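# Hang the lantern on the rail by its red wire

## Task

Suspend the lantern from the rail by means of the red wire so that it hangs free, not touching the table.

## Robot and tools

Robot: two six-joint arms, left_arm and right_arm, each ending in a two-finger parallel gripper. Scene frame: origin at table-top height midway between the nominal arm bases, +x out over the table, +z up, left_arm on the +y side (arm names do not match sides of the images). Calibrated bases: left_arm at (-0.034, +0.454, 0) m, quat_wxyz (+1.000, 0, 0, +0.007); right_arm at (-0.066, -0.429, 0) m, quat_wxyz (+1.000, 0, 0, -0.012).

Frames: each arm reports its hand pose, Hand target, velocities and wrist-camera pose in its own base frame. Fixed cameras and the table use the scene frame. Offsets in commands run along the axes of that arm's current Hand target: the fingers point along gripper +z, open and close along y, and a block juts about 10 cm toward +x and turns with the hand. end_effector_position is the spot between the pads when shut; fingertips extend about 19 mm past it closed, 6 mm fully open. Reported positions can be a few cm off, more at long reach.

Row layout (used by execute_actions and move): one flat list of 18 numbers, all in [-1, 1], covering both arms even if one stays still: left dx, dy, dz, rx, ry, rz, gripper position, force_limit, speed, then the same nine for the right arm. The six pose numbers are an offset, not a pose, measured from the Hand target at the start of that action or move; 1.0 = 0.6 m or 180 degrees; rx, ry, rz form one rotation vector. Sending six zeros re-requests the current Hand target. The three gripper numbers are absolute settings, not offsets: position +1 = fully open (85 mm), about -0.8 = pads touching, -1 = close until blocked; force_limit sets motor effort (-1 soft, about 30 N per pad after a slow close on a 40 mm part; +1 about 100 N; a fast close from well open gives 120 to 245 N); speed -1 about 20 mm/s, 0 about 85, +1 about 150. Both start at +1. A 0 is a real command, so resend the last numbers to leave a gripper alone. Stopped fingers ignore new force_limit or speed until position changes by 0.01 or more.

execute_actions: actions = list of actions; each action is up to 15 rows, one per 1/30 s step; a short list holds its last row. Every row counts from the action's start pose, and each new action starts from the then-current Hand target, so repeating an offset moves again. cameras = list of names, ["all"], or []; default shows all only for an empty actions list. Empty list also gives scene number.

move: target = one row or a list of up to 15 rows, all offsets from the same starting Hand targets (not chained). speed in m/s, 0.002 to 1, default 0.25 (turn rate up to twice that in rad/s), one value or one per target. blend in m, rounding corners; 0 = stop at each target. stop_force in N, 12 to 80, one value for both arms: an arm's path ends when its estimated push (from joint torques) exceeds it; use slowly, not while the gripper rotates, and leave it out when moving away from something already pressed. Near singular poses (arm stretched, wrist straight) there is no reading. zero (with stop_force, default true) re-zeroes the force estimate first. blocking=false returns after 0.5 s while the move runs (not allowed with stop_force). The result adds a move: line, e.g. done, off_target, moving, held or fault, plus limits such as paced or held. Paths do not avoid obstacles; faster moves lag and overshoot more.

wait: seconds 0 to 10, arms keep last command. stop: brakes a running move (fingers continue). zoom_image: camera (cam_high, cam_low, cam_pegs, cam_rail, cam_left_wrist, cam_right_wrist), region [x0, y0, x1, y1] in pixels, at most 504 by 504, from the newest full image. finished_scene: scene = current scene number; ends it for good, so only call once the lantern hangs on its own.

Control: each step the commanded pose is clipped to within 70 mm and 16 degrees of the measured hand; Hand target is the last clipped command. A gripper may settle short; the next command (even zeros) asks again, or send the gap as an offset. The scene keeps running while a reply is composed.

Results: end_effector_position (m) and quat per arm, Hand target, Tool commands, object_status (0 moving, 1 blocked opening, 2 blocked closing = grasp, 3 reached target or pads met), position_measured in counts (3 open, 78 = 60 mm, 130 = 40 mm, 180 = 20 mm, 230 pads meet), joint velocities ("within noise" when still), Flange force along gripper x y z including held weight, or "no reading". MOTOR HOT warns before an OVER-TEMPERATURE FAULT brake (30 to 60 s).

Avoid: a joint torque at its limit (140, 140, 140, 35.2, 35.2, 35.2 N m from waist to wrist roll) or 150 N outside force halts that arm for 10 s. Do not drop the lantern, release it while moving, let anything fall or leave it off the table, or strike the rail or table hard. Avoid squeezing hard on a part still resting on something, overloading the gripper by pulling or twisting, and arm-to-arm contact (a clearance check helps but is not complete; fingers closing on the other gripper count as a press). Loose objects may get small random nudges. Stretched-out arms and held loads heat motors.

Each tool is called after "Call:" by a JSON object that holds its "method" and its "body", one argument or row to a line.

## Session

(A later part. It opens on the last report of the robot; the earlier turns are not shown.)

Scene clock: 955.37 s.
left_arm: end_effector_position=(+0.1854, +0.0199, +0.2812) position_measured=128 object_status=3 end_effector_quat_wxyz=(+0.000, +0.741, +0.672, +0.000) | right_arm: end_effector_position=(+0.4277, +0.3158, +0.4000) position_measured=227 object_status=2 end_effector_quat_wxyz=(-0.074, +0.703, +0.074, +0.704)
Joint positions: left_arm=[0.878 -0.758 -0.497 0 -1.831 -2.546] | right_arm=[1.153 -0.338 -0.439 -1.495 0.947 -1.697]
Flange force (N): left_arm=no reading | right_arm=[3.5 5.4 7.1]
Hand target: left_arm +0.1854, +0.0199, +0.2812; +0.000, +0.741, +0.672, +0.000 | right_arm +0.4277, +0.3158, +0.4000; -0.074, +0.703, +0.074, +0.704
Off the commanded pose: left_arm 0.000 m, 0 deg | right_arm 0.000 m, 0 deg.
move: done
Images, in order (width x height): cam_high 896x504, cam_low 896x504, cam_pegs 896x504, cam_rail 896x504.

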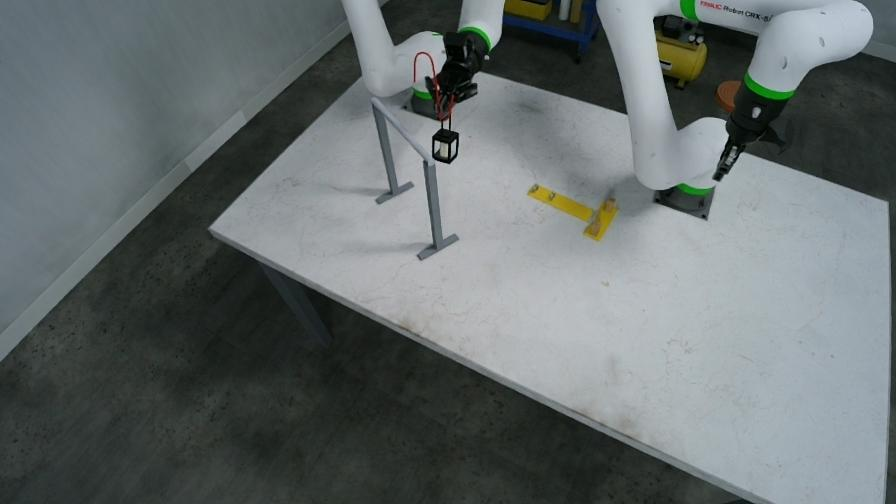

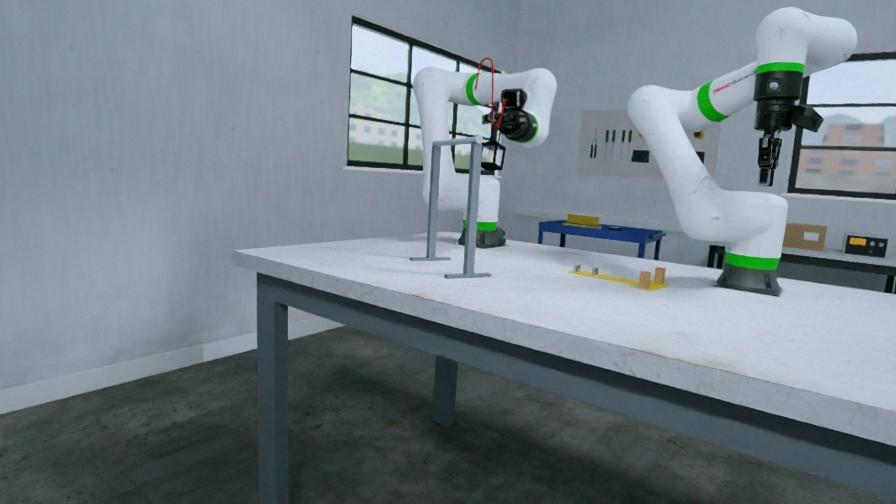

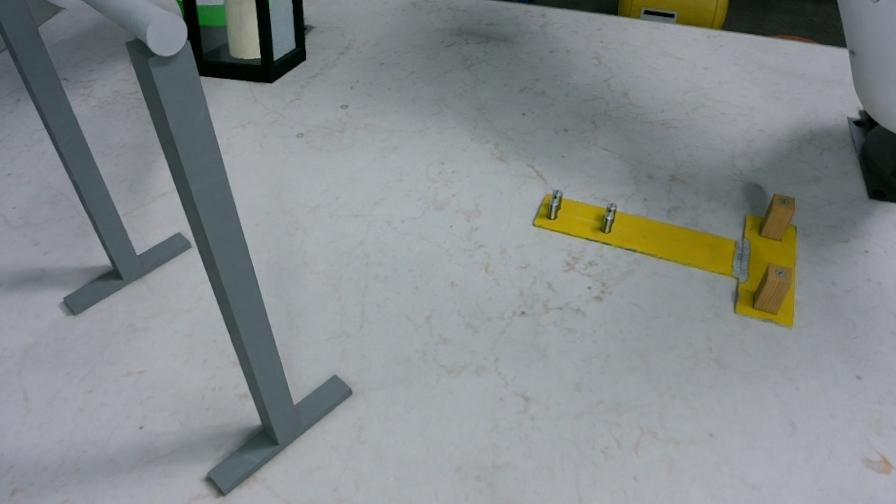

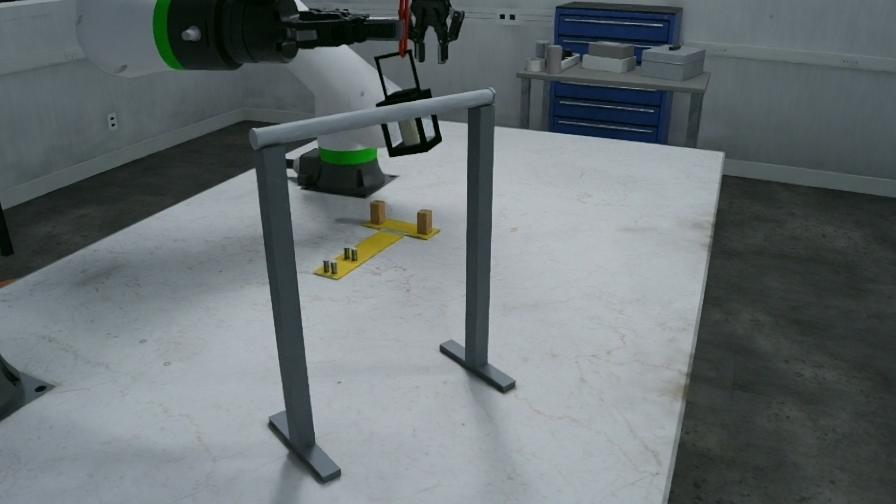

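Call:
{"method": "move", "body": {
  "target": [
    [0,0,0,0,0,0,0,0.3,-1,-0.1767,0,0,0,0,0,-0.97,0.6,-1]
  ],
  "speed": 0.08,
  "cameras": ["cam_rail","cam_low","cam_high"]
}}

Call:
{"method": "zoom_image", "body": {
  "camera": "cam_rail",
  "region": [230, 0, 530, 250]
}}

Call:
{"method": "zoom_image", "body": {
  "camera": "cam_high",
  "region": [360, 80, 480, 200]
}}

Call:
{"method": "zoom_image", "body": {
  "camera": "cam_low",
  "region": [400, 70, 560, 230]
}}

Scene clock: 960.17 s.
left_arm: end_effector_position=(+0.1854, +0.0199, +0.2812) position_measured=128 object_status=3 end_effector_quat_wxyz=(+0.000, +0.741, +0.672, +0.000) | right_arm: end_effector_position=(+0.4279, +0.3158, +0.2940) position_measured=227 object_status=2 end_effector_quat_wxyz=(-0.074, +0.703, +0.074, +0.704)
Joint positions: left_arm=[0.878 -0.758 -0.497 0 -1.831 -2.546] | right_arm=[1.235 -0.142 -0.583 -1.315 1.083 -2.077]
Flange force (N): left_arm=no reading | right_arm=[4.4 4.4 5.7]
Hand target: left_arm +0.1854, +0.0199, +0.2812; +0.000, +0.741, +0.672, +0.000 | right_arm +0.4279, +0.3158, +0.2940; -0.074, +0.703, +0.074, +0.704
Off the commanded pose: left_arm 0.000 m, 0 deg | right_arm 0.000 m, 0 deg.
move: done
Images, in order (width x height): cam_high 896x504, cam_low 896x504, cam_rail 896x504.

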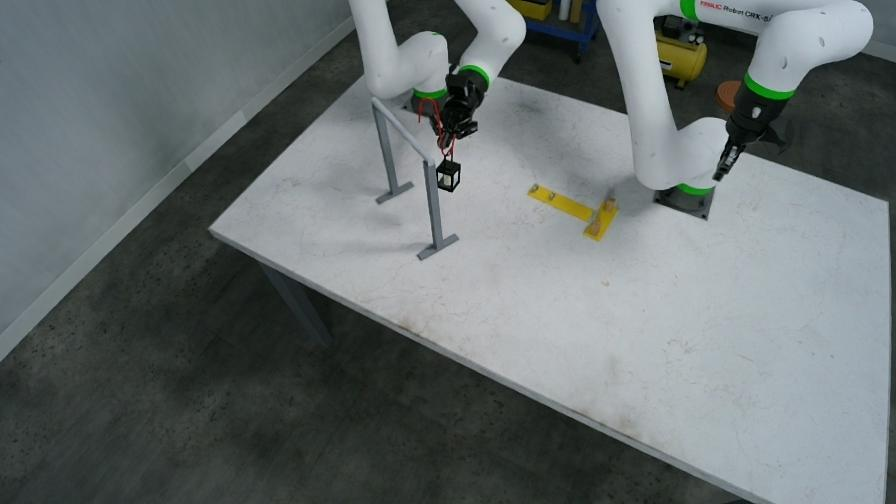

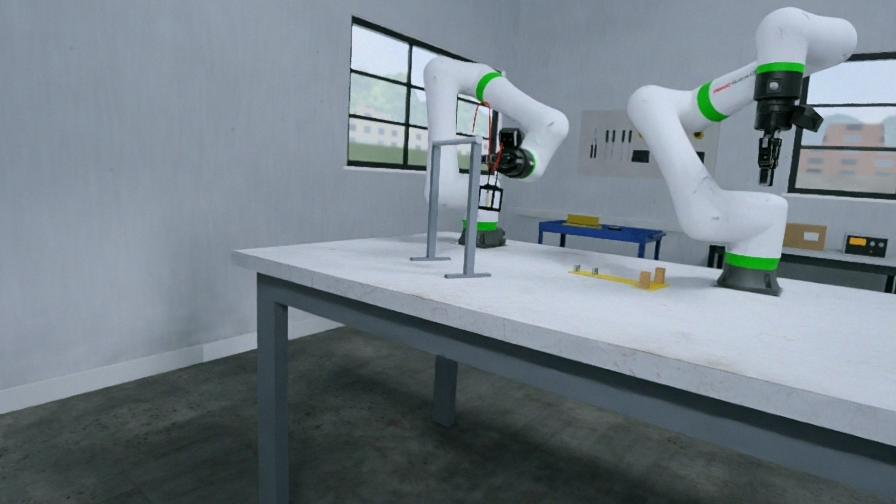

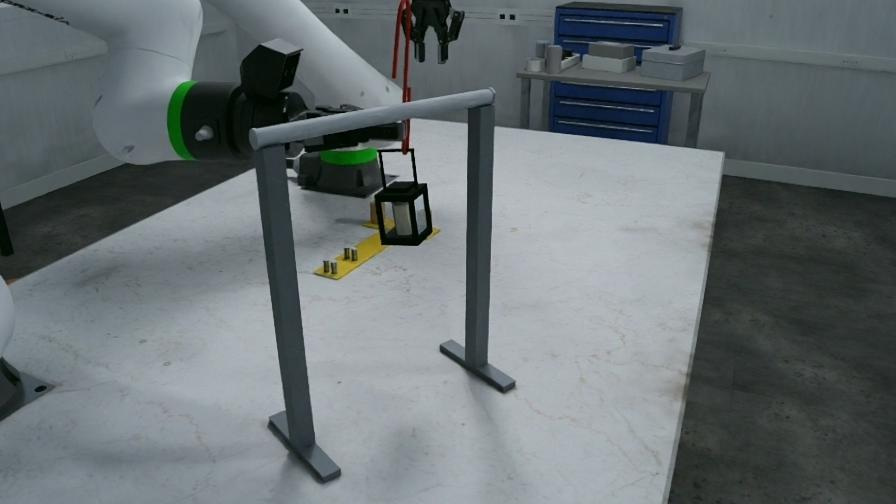

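Scaled by 1.680.

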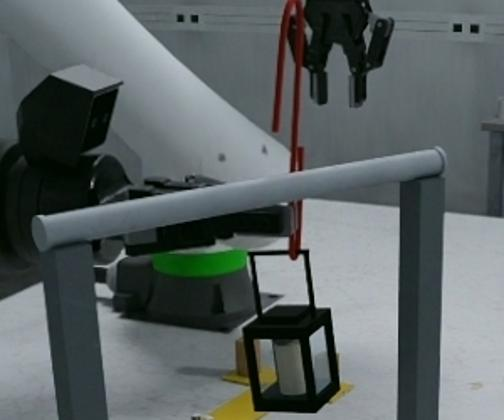

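Scaled by 4.200.

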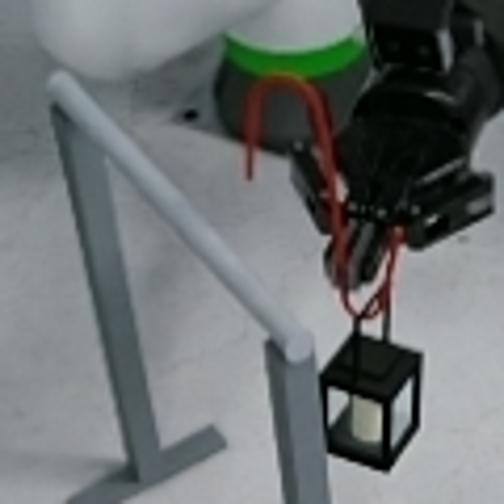

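Scaled by 3.150.

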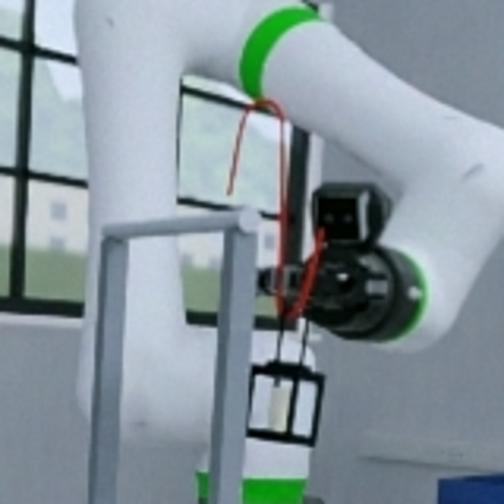

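Call:
{"method": "move", "body": {
  "target": [
    [0,0,0,0,0,0,0,0.3,-1,0,0.0416,0.0201,0,0,0,-0.97,0.6,-1]
  ],
  "speed": 0.05,
  "cameras": ["cam_rail","cam_low","cam_high"]
}}

Call:
{"method": "zoom_image", "body": {
  "camera": "cam_rail",
  "region": [330, 0, 530, 170]
}}

Call:
{"method": "zoom_image", "body": {
  "camera": "cam_low",
  "region": [420, 90, 520, 190]
}}

Call:
{"method": "zoom_image", "body": {
  "camera": "cam_high",
  "region": [360, 80, 480, 200]
}}

Scene clock: 979.60 s.
left_arm: end_effector_position=(+0.1854, +0.0199, +0.2812) position_measured=128 object_status=3 end_effector_quat_wxyz=(+0.000, +0.741, +0.672, +0.000) | right_arm: end_effector_position=(+0.4449, +0.2940, +0.2940) position_measured=227 object_status=2 end_effector_quat_wxyz=(-0.074, +0.703, +0.074, +0.704)
Joint positions: left_arm=[0.878 -0.758 -0.497 0 -1.831 -2.546] | right_arm=[1.165 -0.174 -0.613 -1.277 1.022 -2.094]
Flange force (N): left_arm=no reading | right_arm=[5.0 5.4 5.7]
Hand target: left_arm +0.1854, +0.0199, +0.2812; +0.000, +0.741, +0.672, +0.000 | right_arm +0.4449, +0.2939, +0.2940; -0.074, +0.703, +0.074, +0.704
Off the commanded pose: left_arm 0.000 m, 0 deg | right_arm 0.000 m, 0 deg.
move: done
Images, in order (width x height): cam_high 896x504, cam_low 896x504, cam_rail 896x504.

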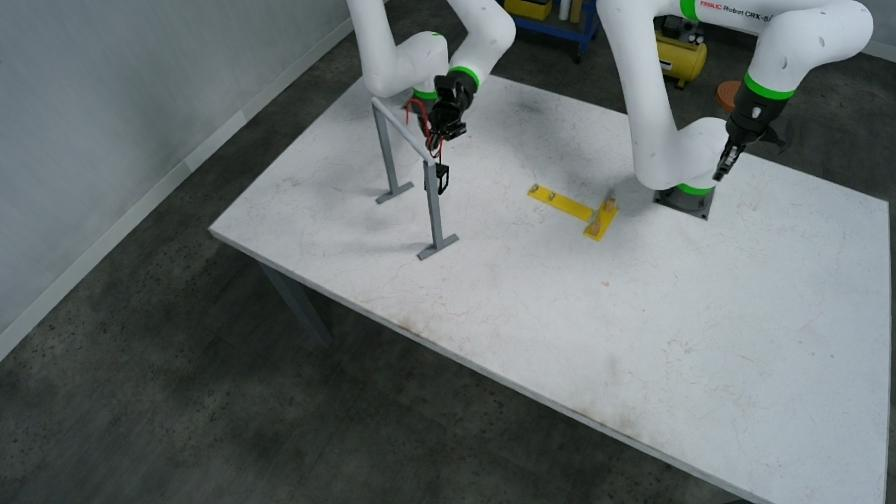

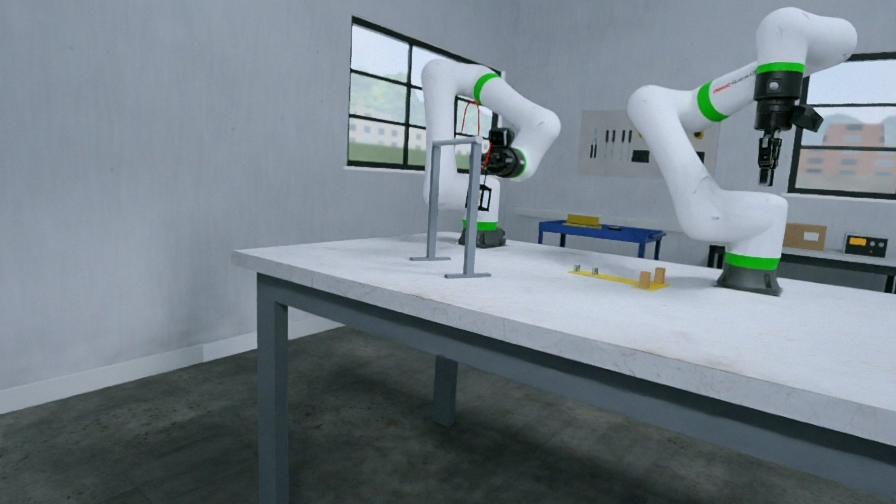

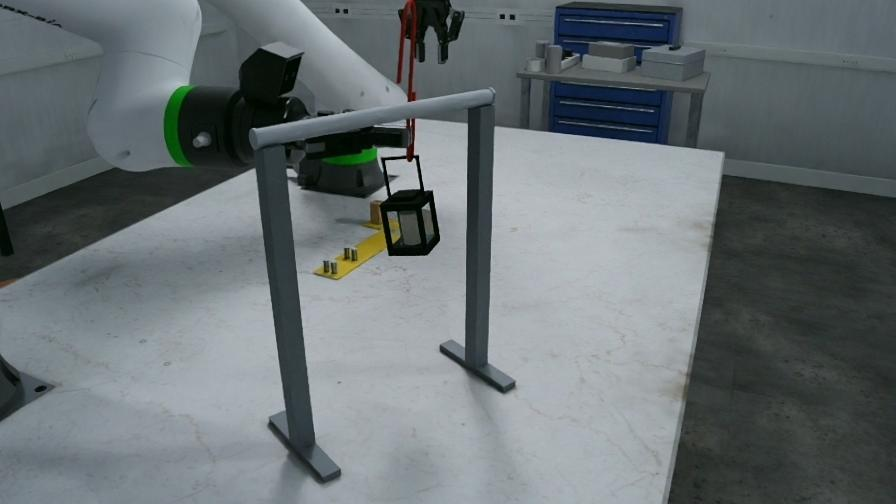

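Scaled by 2.520.

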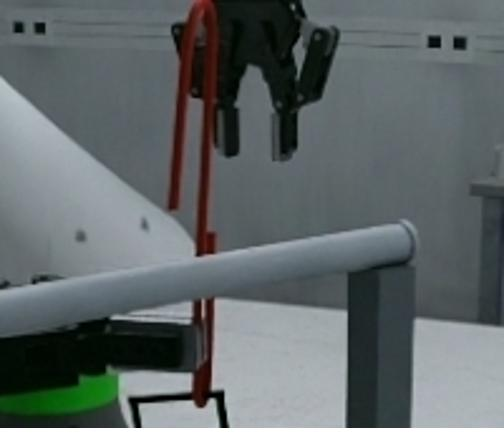

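Scaled by 5.040.

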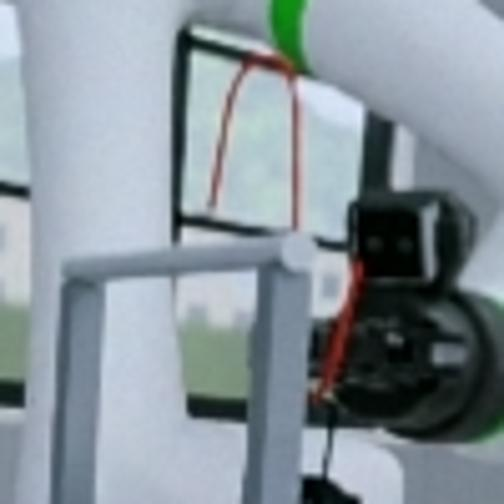

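Scaled by 4.200.

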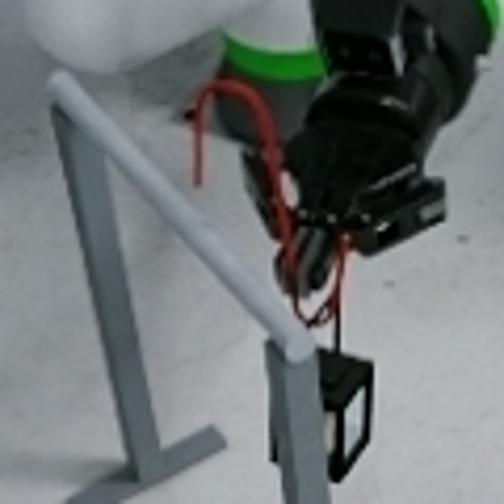

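Call:
{"method": "move", "body": {
  "target": [
    [0,0,0,0,0,0,0,0.3,-1,0,0.0207,0.026,0,0,0,-0.97,0.6,-1]
  ],
  "speed": 0.04,
  "cameras": ["cam_rail","cam_low","cam_high"]
}}

Call:
{"method": "zoom_image", "body": {
  "camera": "cam_rail",
  "region": [330, 0, 530, 170]
}}

Call:
{"method": "zoom_image", "body": {
  "camera": "cam_low",
  "region": [420, 90, 520, 190]
}}

Call:
{"method": "zoom_image", "body": {
  "camera": "cam_high",
  "region": [380, 90, 460, 170]
}}

Scene clock: 988.67 s.
left_arm: end_effector_position=(+0.1854, +0.0199, +0.2812) position_measured=128 object_status=3 end_effector_quat_wxyz=(+0.000, +0.741, +0.672, +0.000) | right_arm: end_effector_position=(+0.4627, +0.2851, +0.2940) position_measured=227 object_status=2 end_effector_quat_wxyz=(-0.074, +0.703, +0.074, +0.704)
Joint positions: left_arm=[0.878 -0.758 -0.497 0 -1.831 -2.546] | right_arm=[1.108 -0.167 -0.612 -1.238 0.974 -2.119]
Flange force (N): left_arm=no reading | right_arm=[4.6 4.6 6.3]
Hand target: left_arm +0.1854, +0.0199, +0.2812; +0.000, +0.741, +0.672, +0.000 | right_arm +0.4627, +0.2850, +0.2940; -0.074, +0.703, +0.074, +0.704
Off the commanded pose: left_arm 0.000 m, 0 deg | right_arm 0.000 m, 0 deg.
move: done
Images, in order (width x height): cam_high 896x504, cam_low 896x504, cam_rail 896x504.

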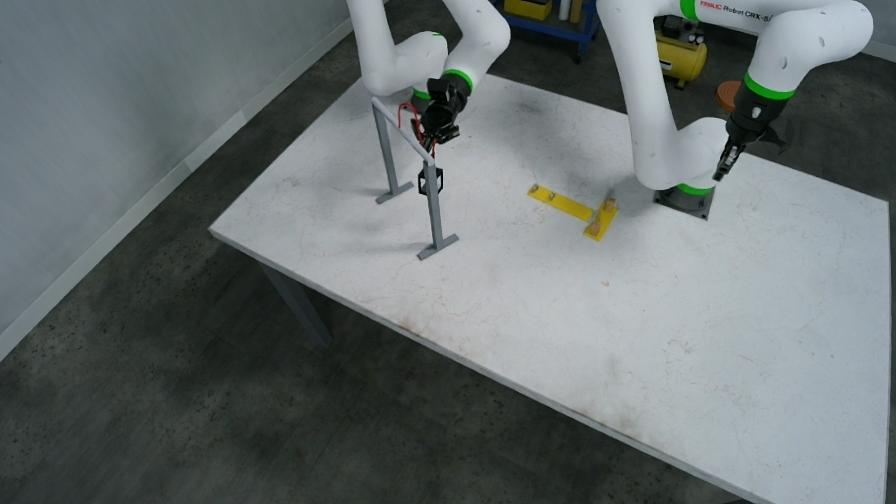

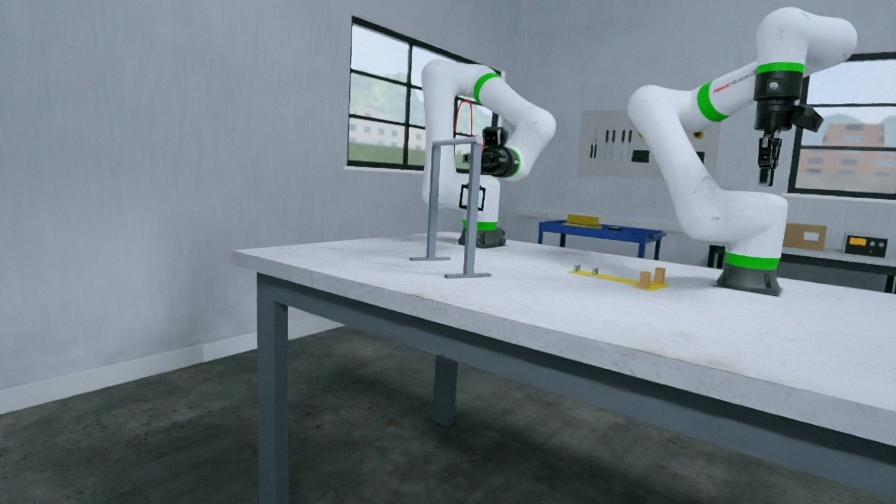

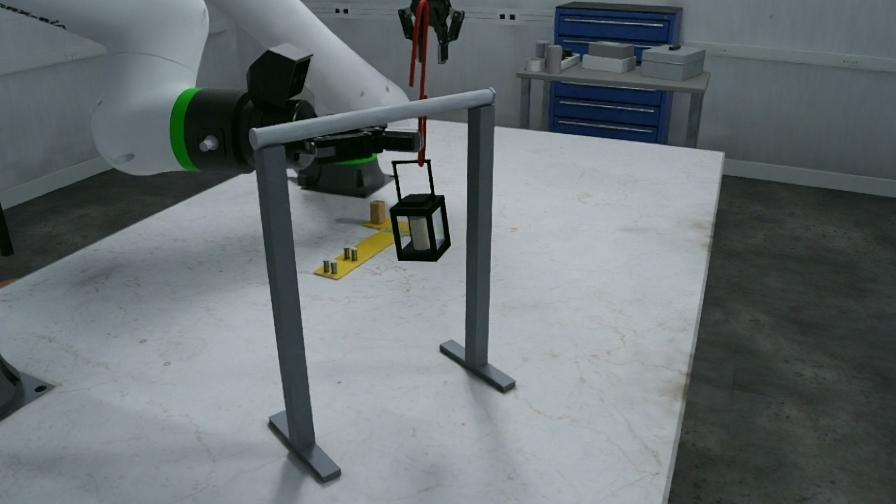

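Scaled by 2.520.

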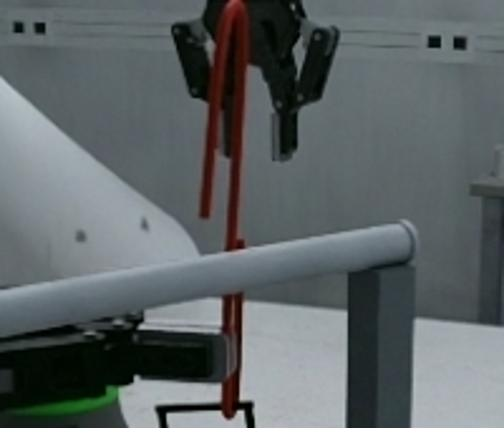

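Scaled by 5.040.

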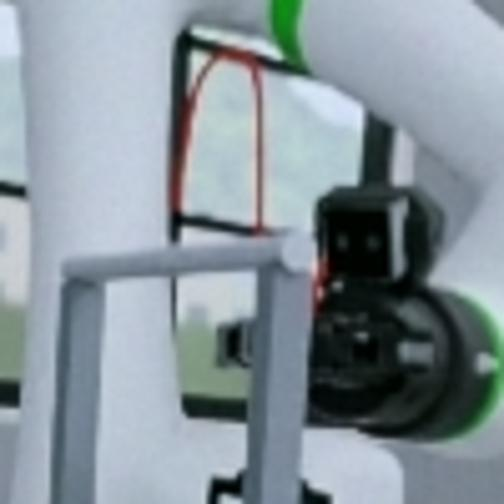

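Scaled by 6.300.

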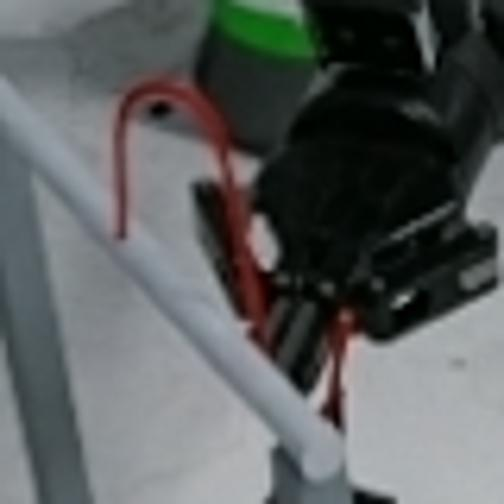

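Call:
{"method": "move", "body": {
  "target": [
    [0,0,0,0,0,0,0,0.3,-1,0,0.0077,0.0098,0,0,0,-0.97,0.6,-1],
    [0,0,0,0,0,0,0,0.3,-1,-0.04,0.0077,0.0098,0,0,0,-0.97,0.6,-1]
  ],
  "speed": 0.03,
  "cameras": ["cam_rail","cam_low","cam_high"]
}}

Call:
{"method": "zoom_image", "body": {
  "camera": "cam_rail",
  "region": [330, 0, 530, 170]
}}

Call:
{"method": "zoom_image", "body": {
  "camera": "cam_low",
  "region": [420, 90, 520, 190]
}}

Call:
{"method": "zoom_image", "body": {
  "camera": "cam_high",
  "region": [380, 90, 460, 170]
}}

Scene clock: 996.10 s.
left_arm: end_effector_position=(+0.1854, +0.0199, +0.2812) position_measured=128 object_status=3 end_effector_quat_wxyz=(+0.000, +0.741, +0.672, +0.000) | right_arm: end_effector_position=(+0.4695, +0.2818, +0.2700) position_measured=227 object_status=2 end_effector_quat_wxyz=(-0.074, +0.703, +0.074, +0.704)
Joint positions: left_arm=[0.878 -0.758 -0.497 0 -1.831 -2.546] | right_arm=[1.106 -0.099 -0.637 -1.18 1.006 -2.224]
Flange force (N): left_arm=no reading | right_arm=[4.4 4.4 4.6]
Hand target: left_arm +0.1854, +0.0199, +0.2812; +0.000, +0.741, +0.672, +0.000 | right_arm +0.4695, +0.2818, +0.2700; -0.074, +0.703, +0.074, +0.704
Off the commanded pose: left_arm 0.000 m, 0 deg | right_arm 0.000 m, 0 deg.
move: done
Images, in order (width x height): cam_high 896x504, cam_low 896x504, cam_rail 896x504.

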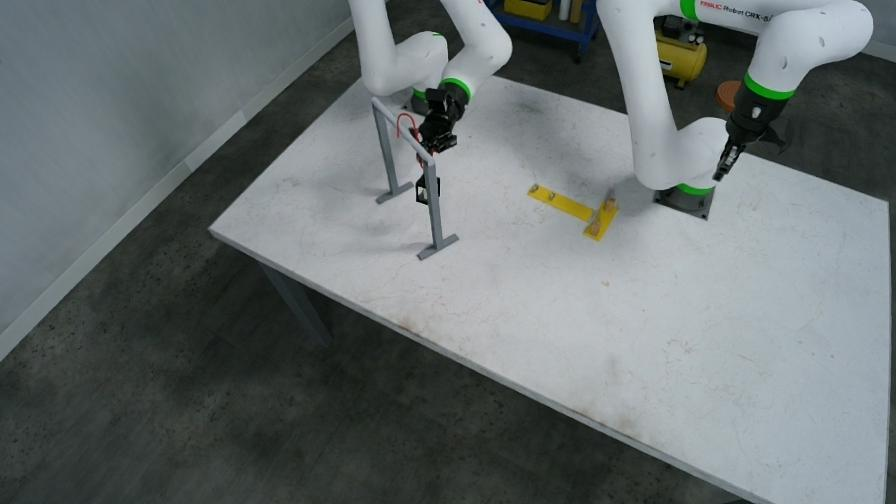

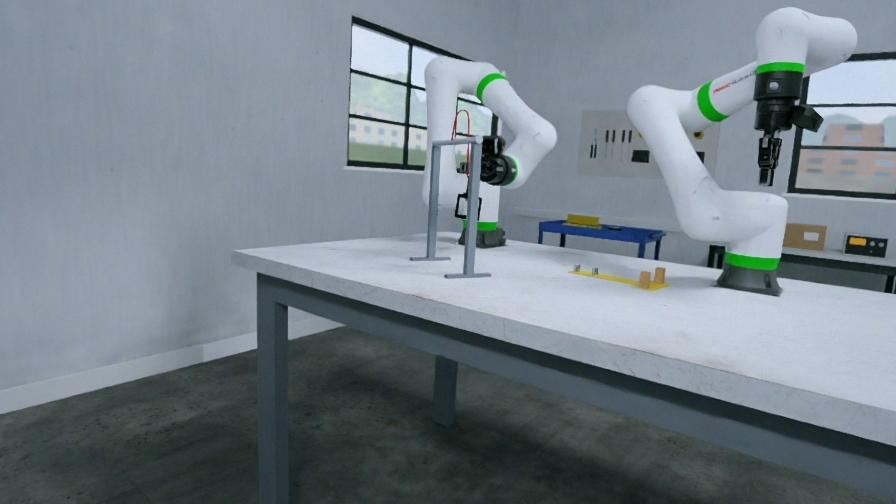

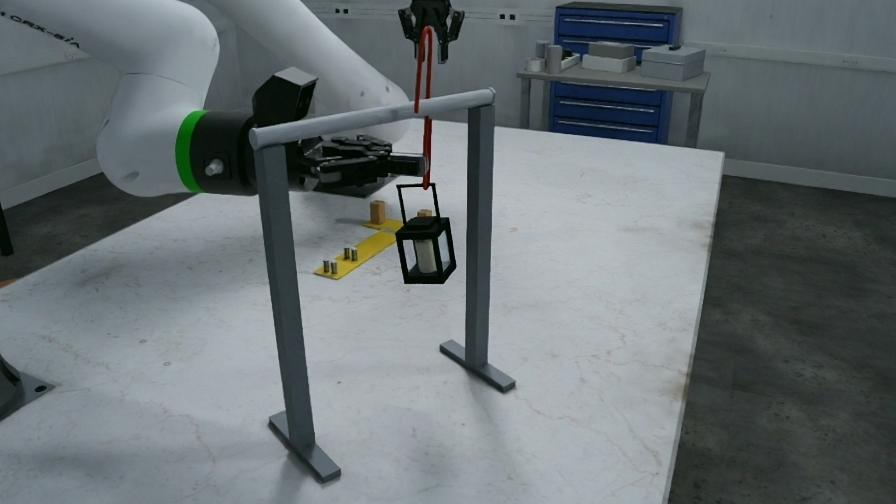

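Scaled by 2.520.

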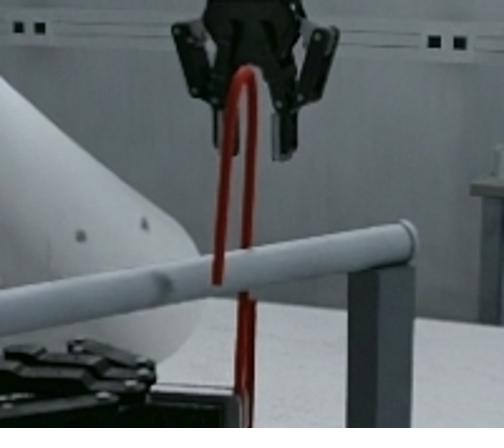

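Scaled by 5.040.

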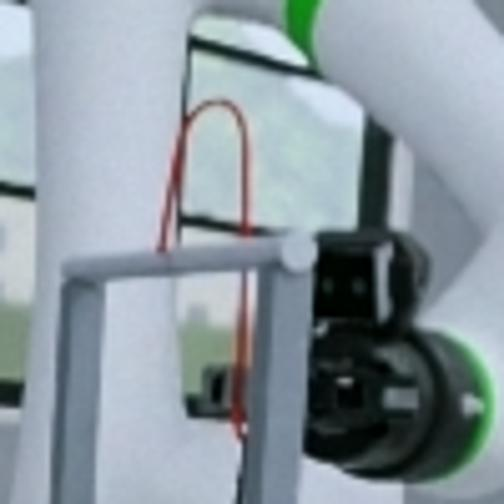

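Scaled by 6.300.

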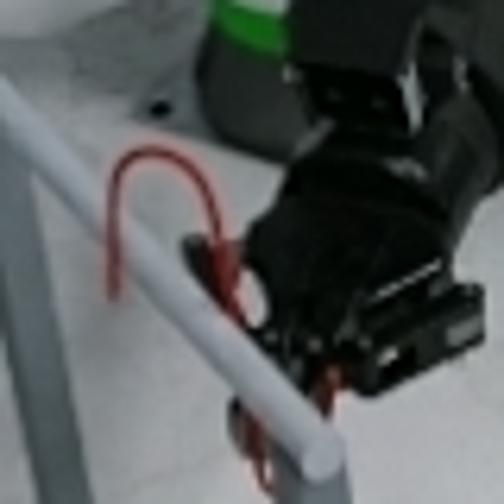

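Call:
{"method": "move", "body": {
  "target": [
    [0,0,0,0,0,0,0,0.3,-1,-0.075,0,0,0,0,0,-0.97,0.6,-1]
  ],
  "speed": 0.03,
  "cameras": ["cam_rail","cam_low","cam_high"]
}}

Call:
{"method": "zoom_image", "body": {
  "camera": "cam_rail",
  "region": [330, 0, 530, 170]
}}

Call:
{"method": "zoom_image", "body": {
  "camera": "cam_low",
  "region": [420, 90, 520, 190]
}}

Call:
{"method": "zoom_image", "body": {
  "camera": "cam_high",
  "region": [380, 90, 460, 170]
}}

Scene clock: 1001.87 s.
left_arm: end_effector_position=(+0.1854, +0.0199, +0.2812) position_measured=128 object_status=3 end_effector_quat_wxyz=(+0.000, +0.741, +0.672, +0.000) | right_arm: end_effector_position=(+0.4696, +0.2818, +0.2250) position_measured=227 object_status=2 end_effector_quat_wxyz=(-0.074, +0.703, +0.074, +0.704)
Joint positions: left_arm=[0.878 -0.758 -0.497 0 -1.831 -2.546] | right_arm=[1.137 0.043 -0.673 -1.111 1.102 -2.399]
Flange force (N): left_arm=no reading | right_arm=[4.3 3.5 5.1]
Hand target: left_arm +0.1854, +0.0199, +0.2812; +0.000, +0.741, +0.672, +0.000 | right_arm +0.4696, +0.2818, +0.2250; -0.074, +0.703, +0.074, +0.704
Off the commanded pose: left_arm 0.000 m, 0 deg | right_arm 0.000 m, 0 deg.
move: done
Images, in order (width x height): cam_high 896x504, cam_low 896x504, cam_rail 896x504.

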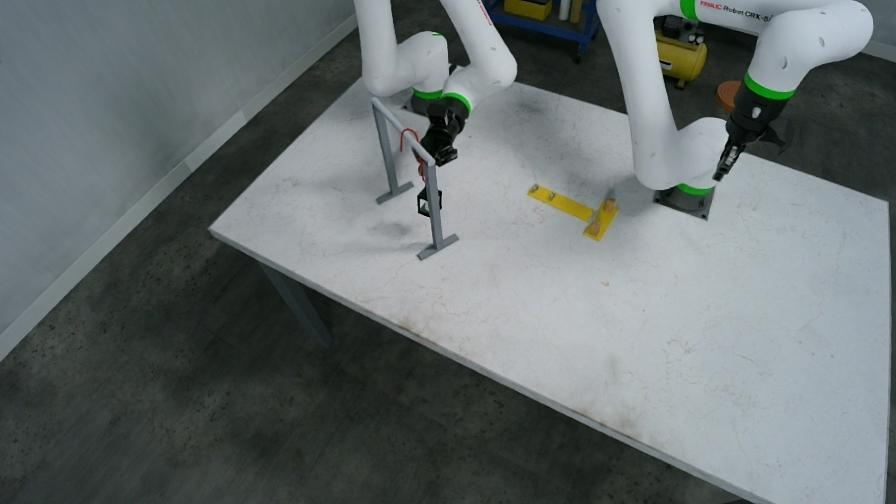

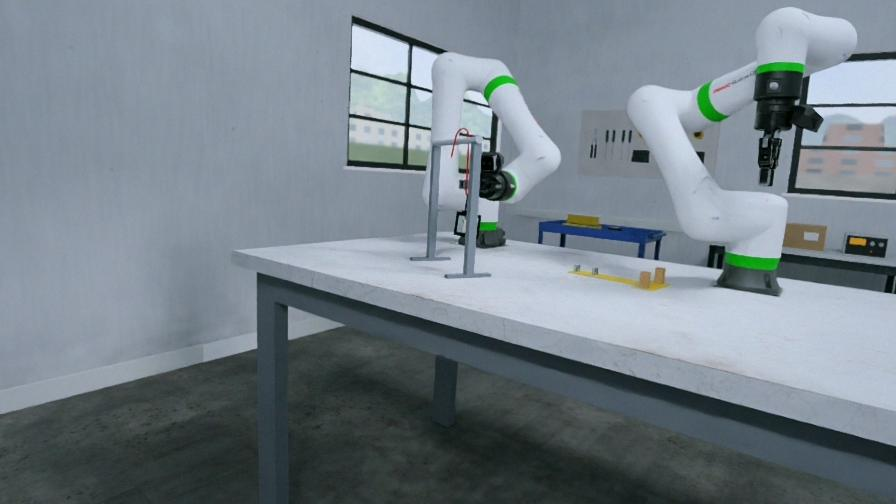

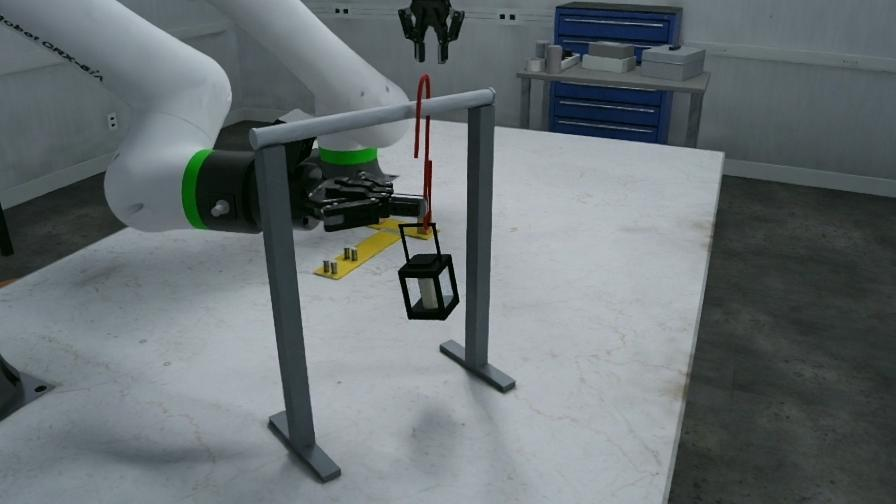

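Scaled by 2.520.

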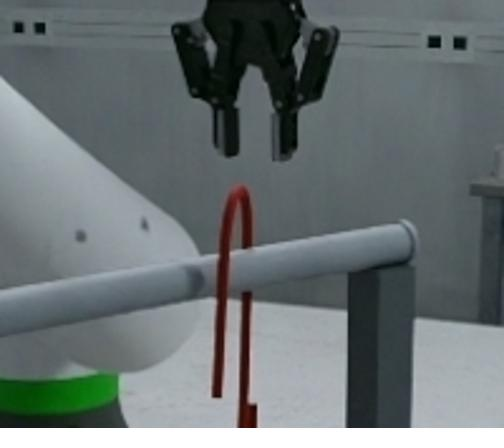

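Scaled by 5.040.

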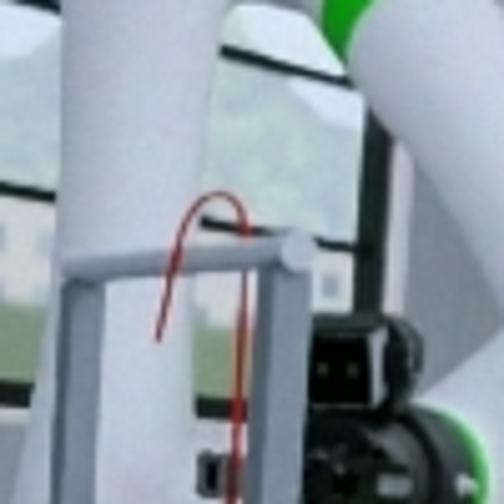

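Scaled by 6.300.

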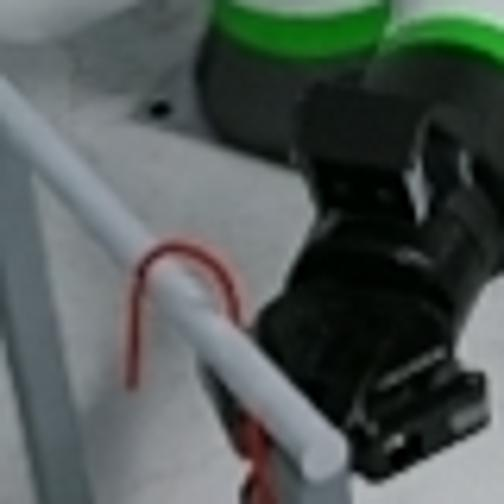

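Call:
{"method": "move", "body": {
  "target": [
    [0,0,0,0,0,0,0,0.3,-1,-0.03,0,0,0,0,0,-0.97,0.6,-1]
  ],
  "speed": 0.03,
  "cameras": ["cam_rail","cam_low"]
}}

Call:
{"method": "zoom_image", "body": {
  "camera": "cam_rail",
  "region": [330, 0, 530, 170]
}}

Call:
{"method": "zoom_image", "body": {
  "camera": "cam_low",
  "region": [420, 90, 520, 190]
}}

Scene clock: 1005.93 s.
left_arm: end_effector_position=(+0.1854, +0.0199, +0.2812) position_measured=128 object_status=3 end_effector_quat_wxyz=(+0.000, +0.741, +0.672, +0.000) | right_arm: end_effector_position=(+0.4696, +0.2818, +0.2070) position_measured=227 object_status=2 end_effector_quat_wxyz=(-0.074, +0.703, +0.074, +0.704)
Joint positions: left_arm=[0.878 -0.758 -0.497 0 -1.831 -2.546] | right_arm=[1.146 0.107 -0.682 -1.088 1.142 -2.468]
Flange force (N): left_arm=no reading | right_arm=[4.6 3.3 5.4]
Hand target: left_arm +0.1854, +0.0199, +0.2812; +0.000, +0.741, +0.672, +0.000 | right_arm +0.4696, +0.2818, +0.2070; -0.074, +0.703, +0.074, +0.704
Off the commanded pose: left_arm 0.000 m, 0 deg | right_arm 0.000 m, 0 deg.
move: done
Images, in order (width x height): cam_low 896x504, cam_rail 896x504.

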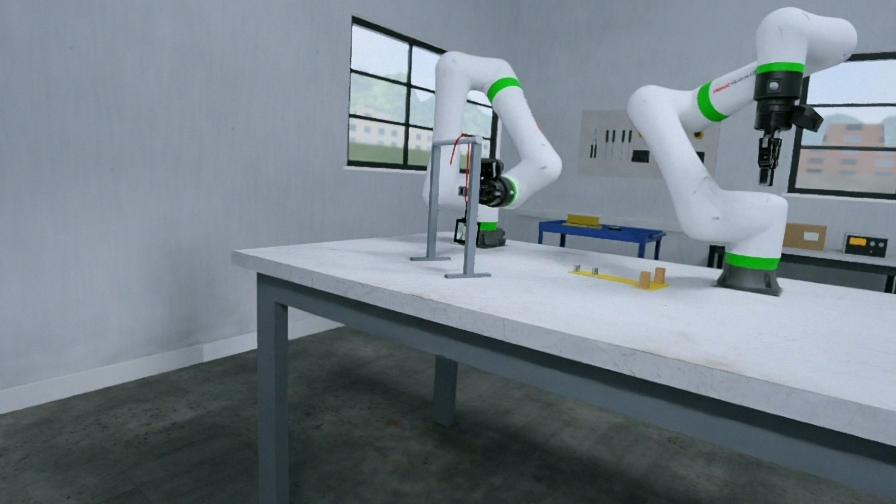

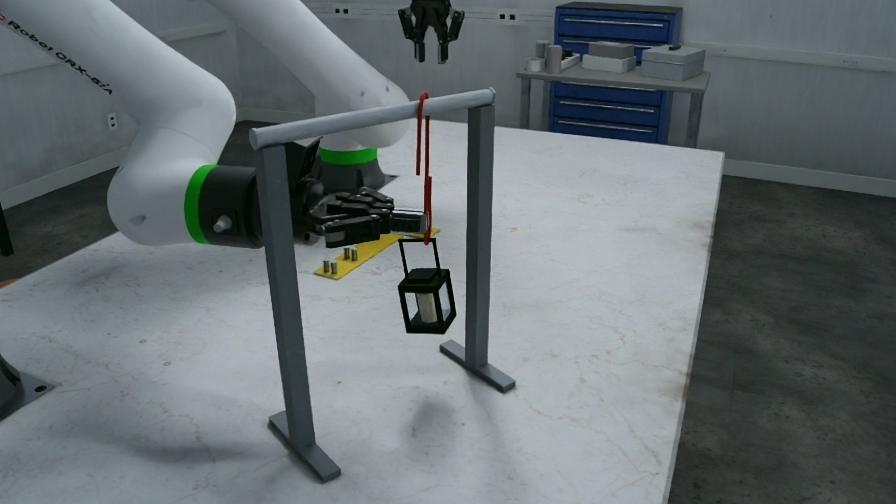

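Scaled by 2.520.

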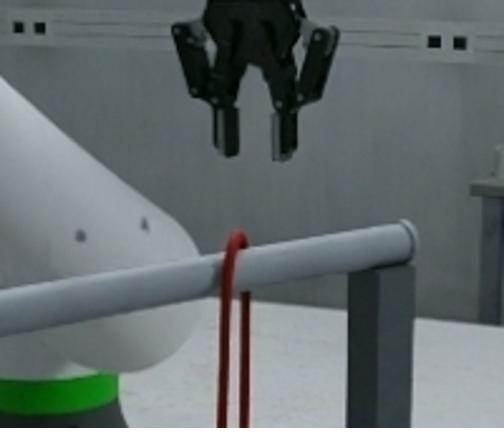

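Scaled by 5.040.

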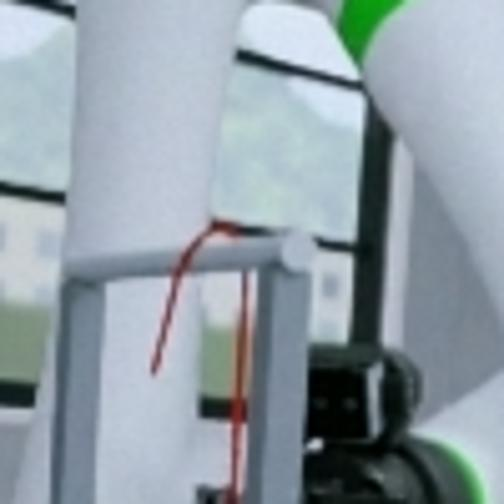

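Call:
{"method": "move", "body": {
  "target": [
    [0,0,0,0,0,0,0,0.3,-1,-0.0065,0,0,0,0,0,-0.97,0.6,-1]
  ],
  "speed": 0.02
}}

Call:
{"method": "move", "body": {
  "target": [
    [0,0,0,0,0,0,0,0.3,-1,-0.003,0,0,0,0,0,-0.97,0.6,-1]
  ],
  "speed": 0.02,
  "cameras": ["cam_rail","cam_low"]
}}

Call:
{"method": "zoom_image", "body": {
  "camera": "cam_rail",
  "region": [330, 30, 530, 260]
}}

Call:
{"method": "zoom_image", "body": {
  "camera": "cam_low",
  "region": [420, 110, 520, 250]
}}

Scene clock: 1010.63 s.
left_arm: end_effector_position=(+0.1854, +0.0199, +0.2812) position_measured=128 object_status=3 end_effector_quat_wxyz=(+0.000, +0.741, +0.672, +0.000) | right_arm: end_effector_position=(+0.4696, +0.2818, +0.2031) position_measured=227 object_status=2 end_effector_quat_wxyz=(-0.074, +0.702, +0.074, +0.704)
Joint positions: left_arm=[0.878 -0.758 -0.497 0 -1.831 -2.546] | right_arm=[1.148 0.121 -0.683 -1.084 1.15 -2.482]
Flange force (N): left_arm=no reading | right_arm=[12.4 5.2 5.4]
Hand target: left_arm +0.1854, +0.0199, +0.2812; +0.000, +0.741, +0.672, +0.000 | right_arm +0.4696, +0.2818, +0.2031; -0.074, +0.703, +0.074, +0.704
Off the commanded pose: left_arm 0.000 m, 0 deg | right_arm 0.000 m, 0 deg.
move: done

Scene clock: 1011.33 s.
left_arm: end_effector_position=(+0.1854, +0.0199, +0.2812) position_measured=128 object_status=3 end_effector_quat_wxyz=(+0.000, +0.741, +0.672, +0.000) | right_arm: end_effector_position=(+0.4696, +0.2818, +0.2013) position_measured=227 object_status=2 end_effector_quat_wxyz=(-0.074, +0.703, +0.074, +0.704)
Joint positions: left_arm=[0.878 -0.758 -0.497 0 -1.831 -2.546] | right_arm=[1.149 0.128 -0.684 -1.082 1.154 -2.489]
Flange force (N): left_arm=no reading | right_arm=[17.9 5.9 5.3]
Hand target: left_arm +0.1854, +0.0199, +0.2812; +0.000, +0.741, +0.672, +0.000 | right_arm +0.4696, +0.2818, +0.2013; -0.074, +0.703, +0.074, +0.704
Off the commanded pose: left_arm 0.000 m, 0 deg | right_arm 0.000 m, 0 deg.
move: done
Images, in order (width x height): cam_low 896x504, cam_rail 896x504.

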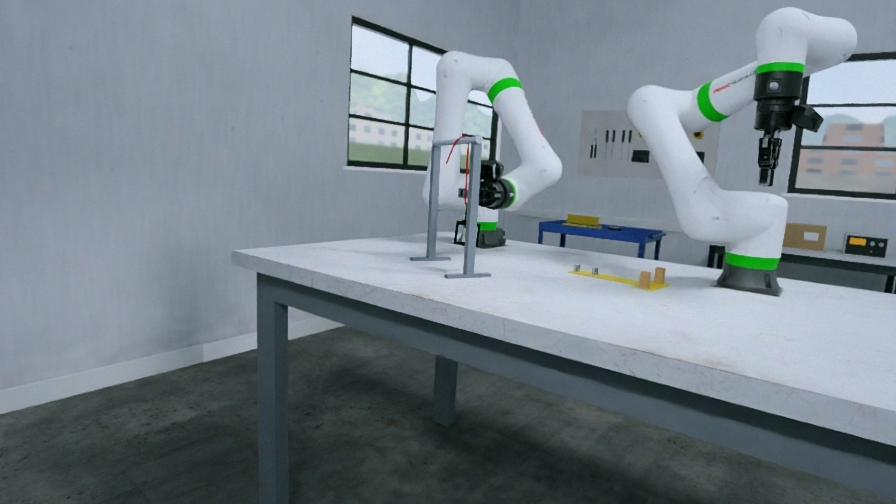

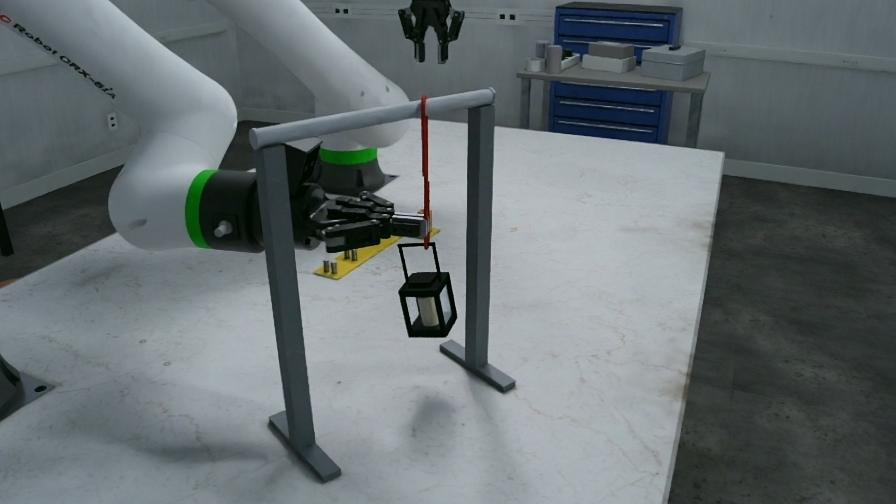

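Scaled by 2.191.

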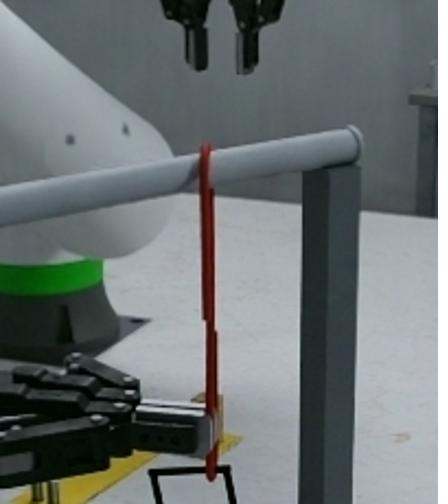

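Scaled by 3.600.

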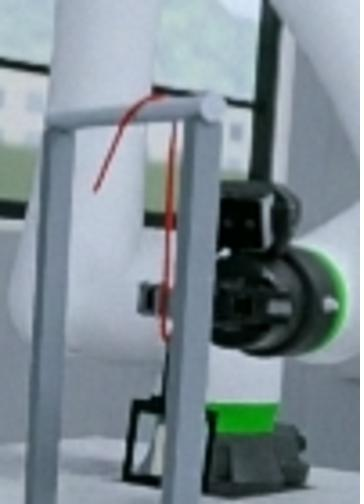

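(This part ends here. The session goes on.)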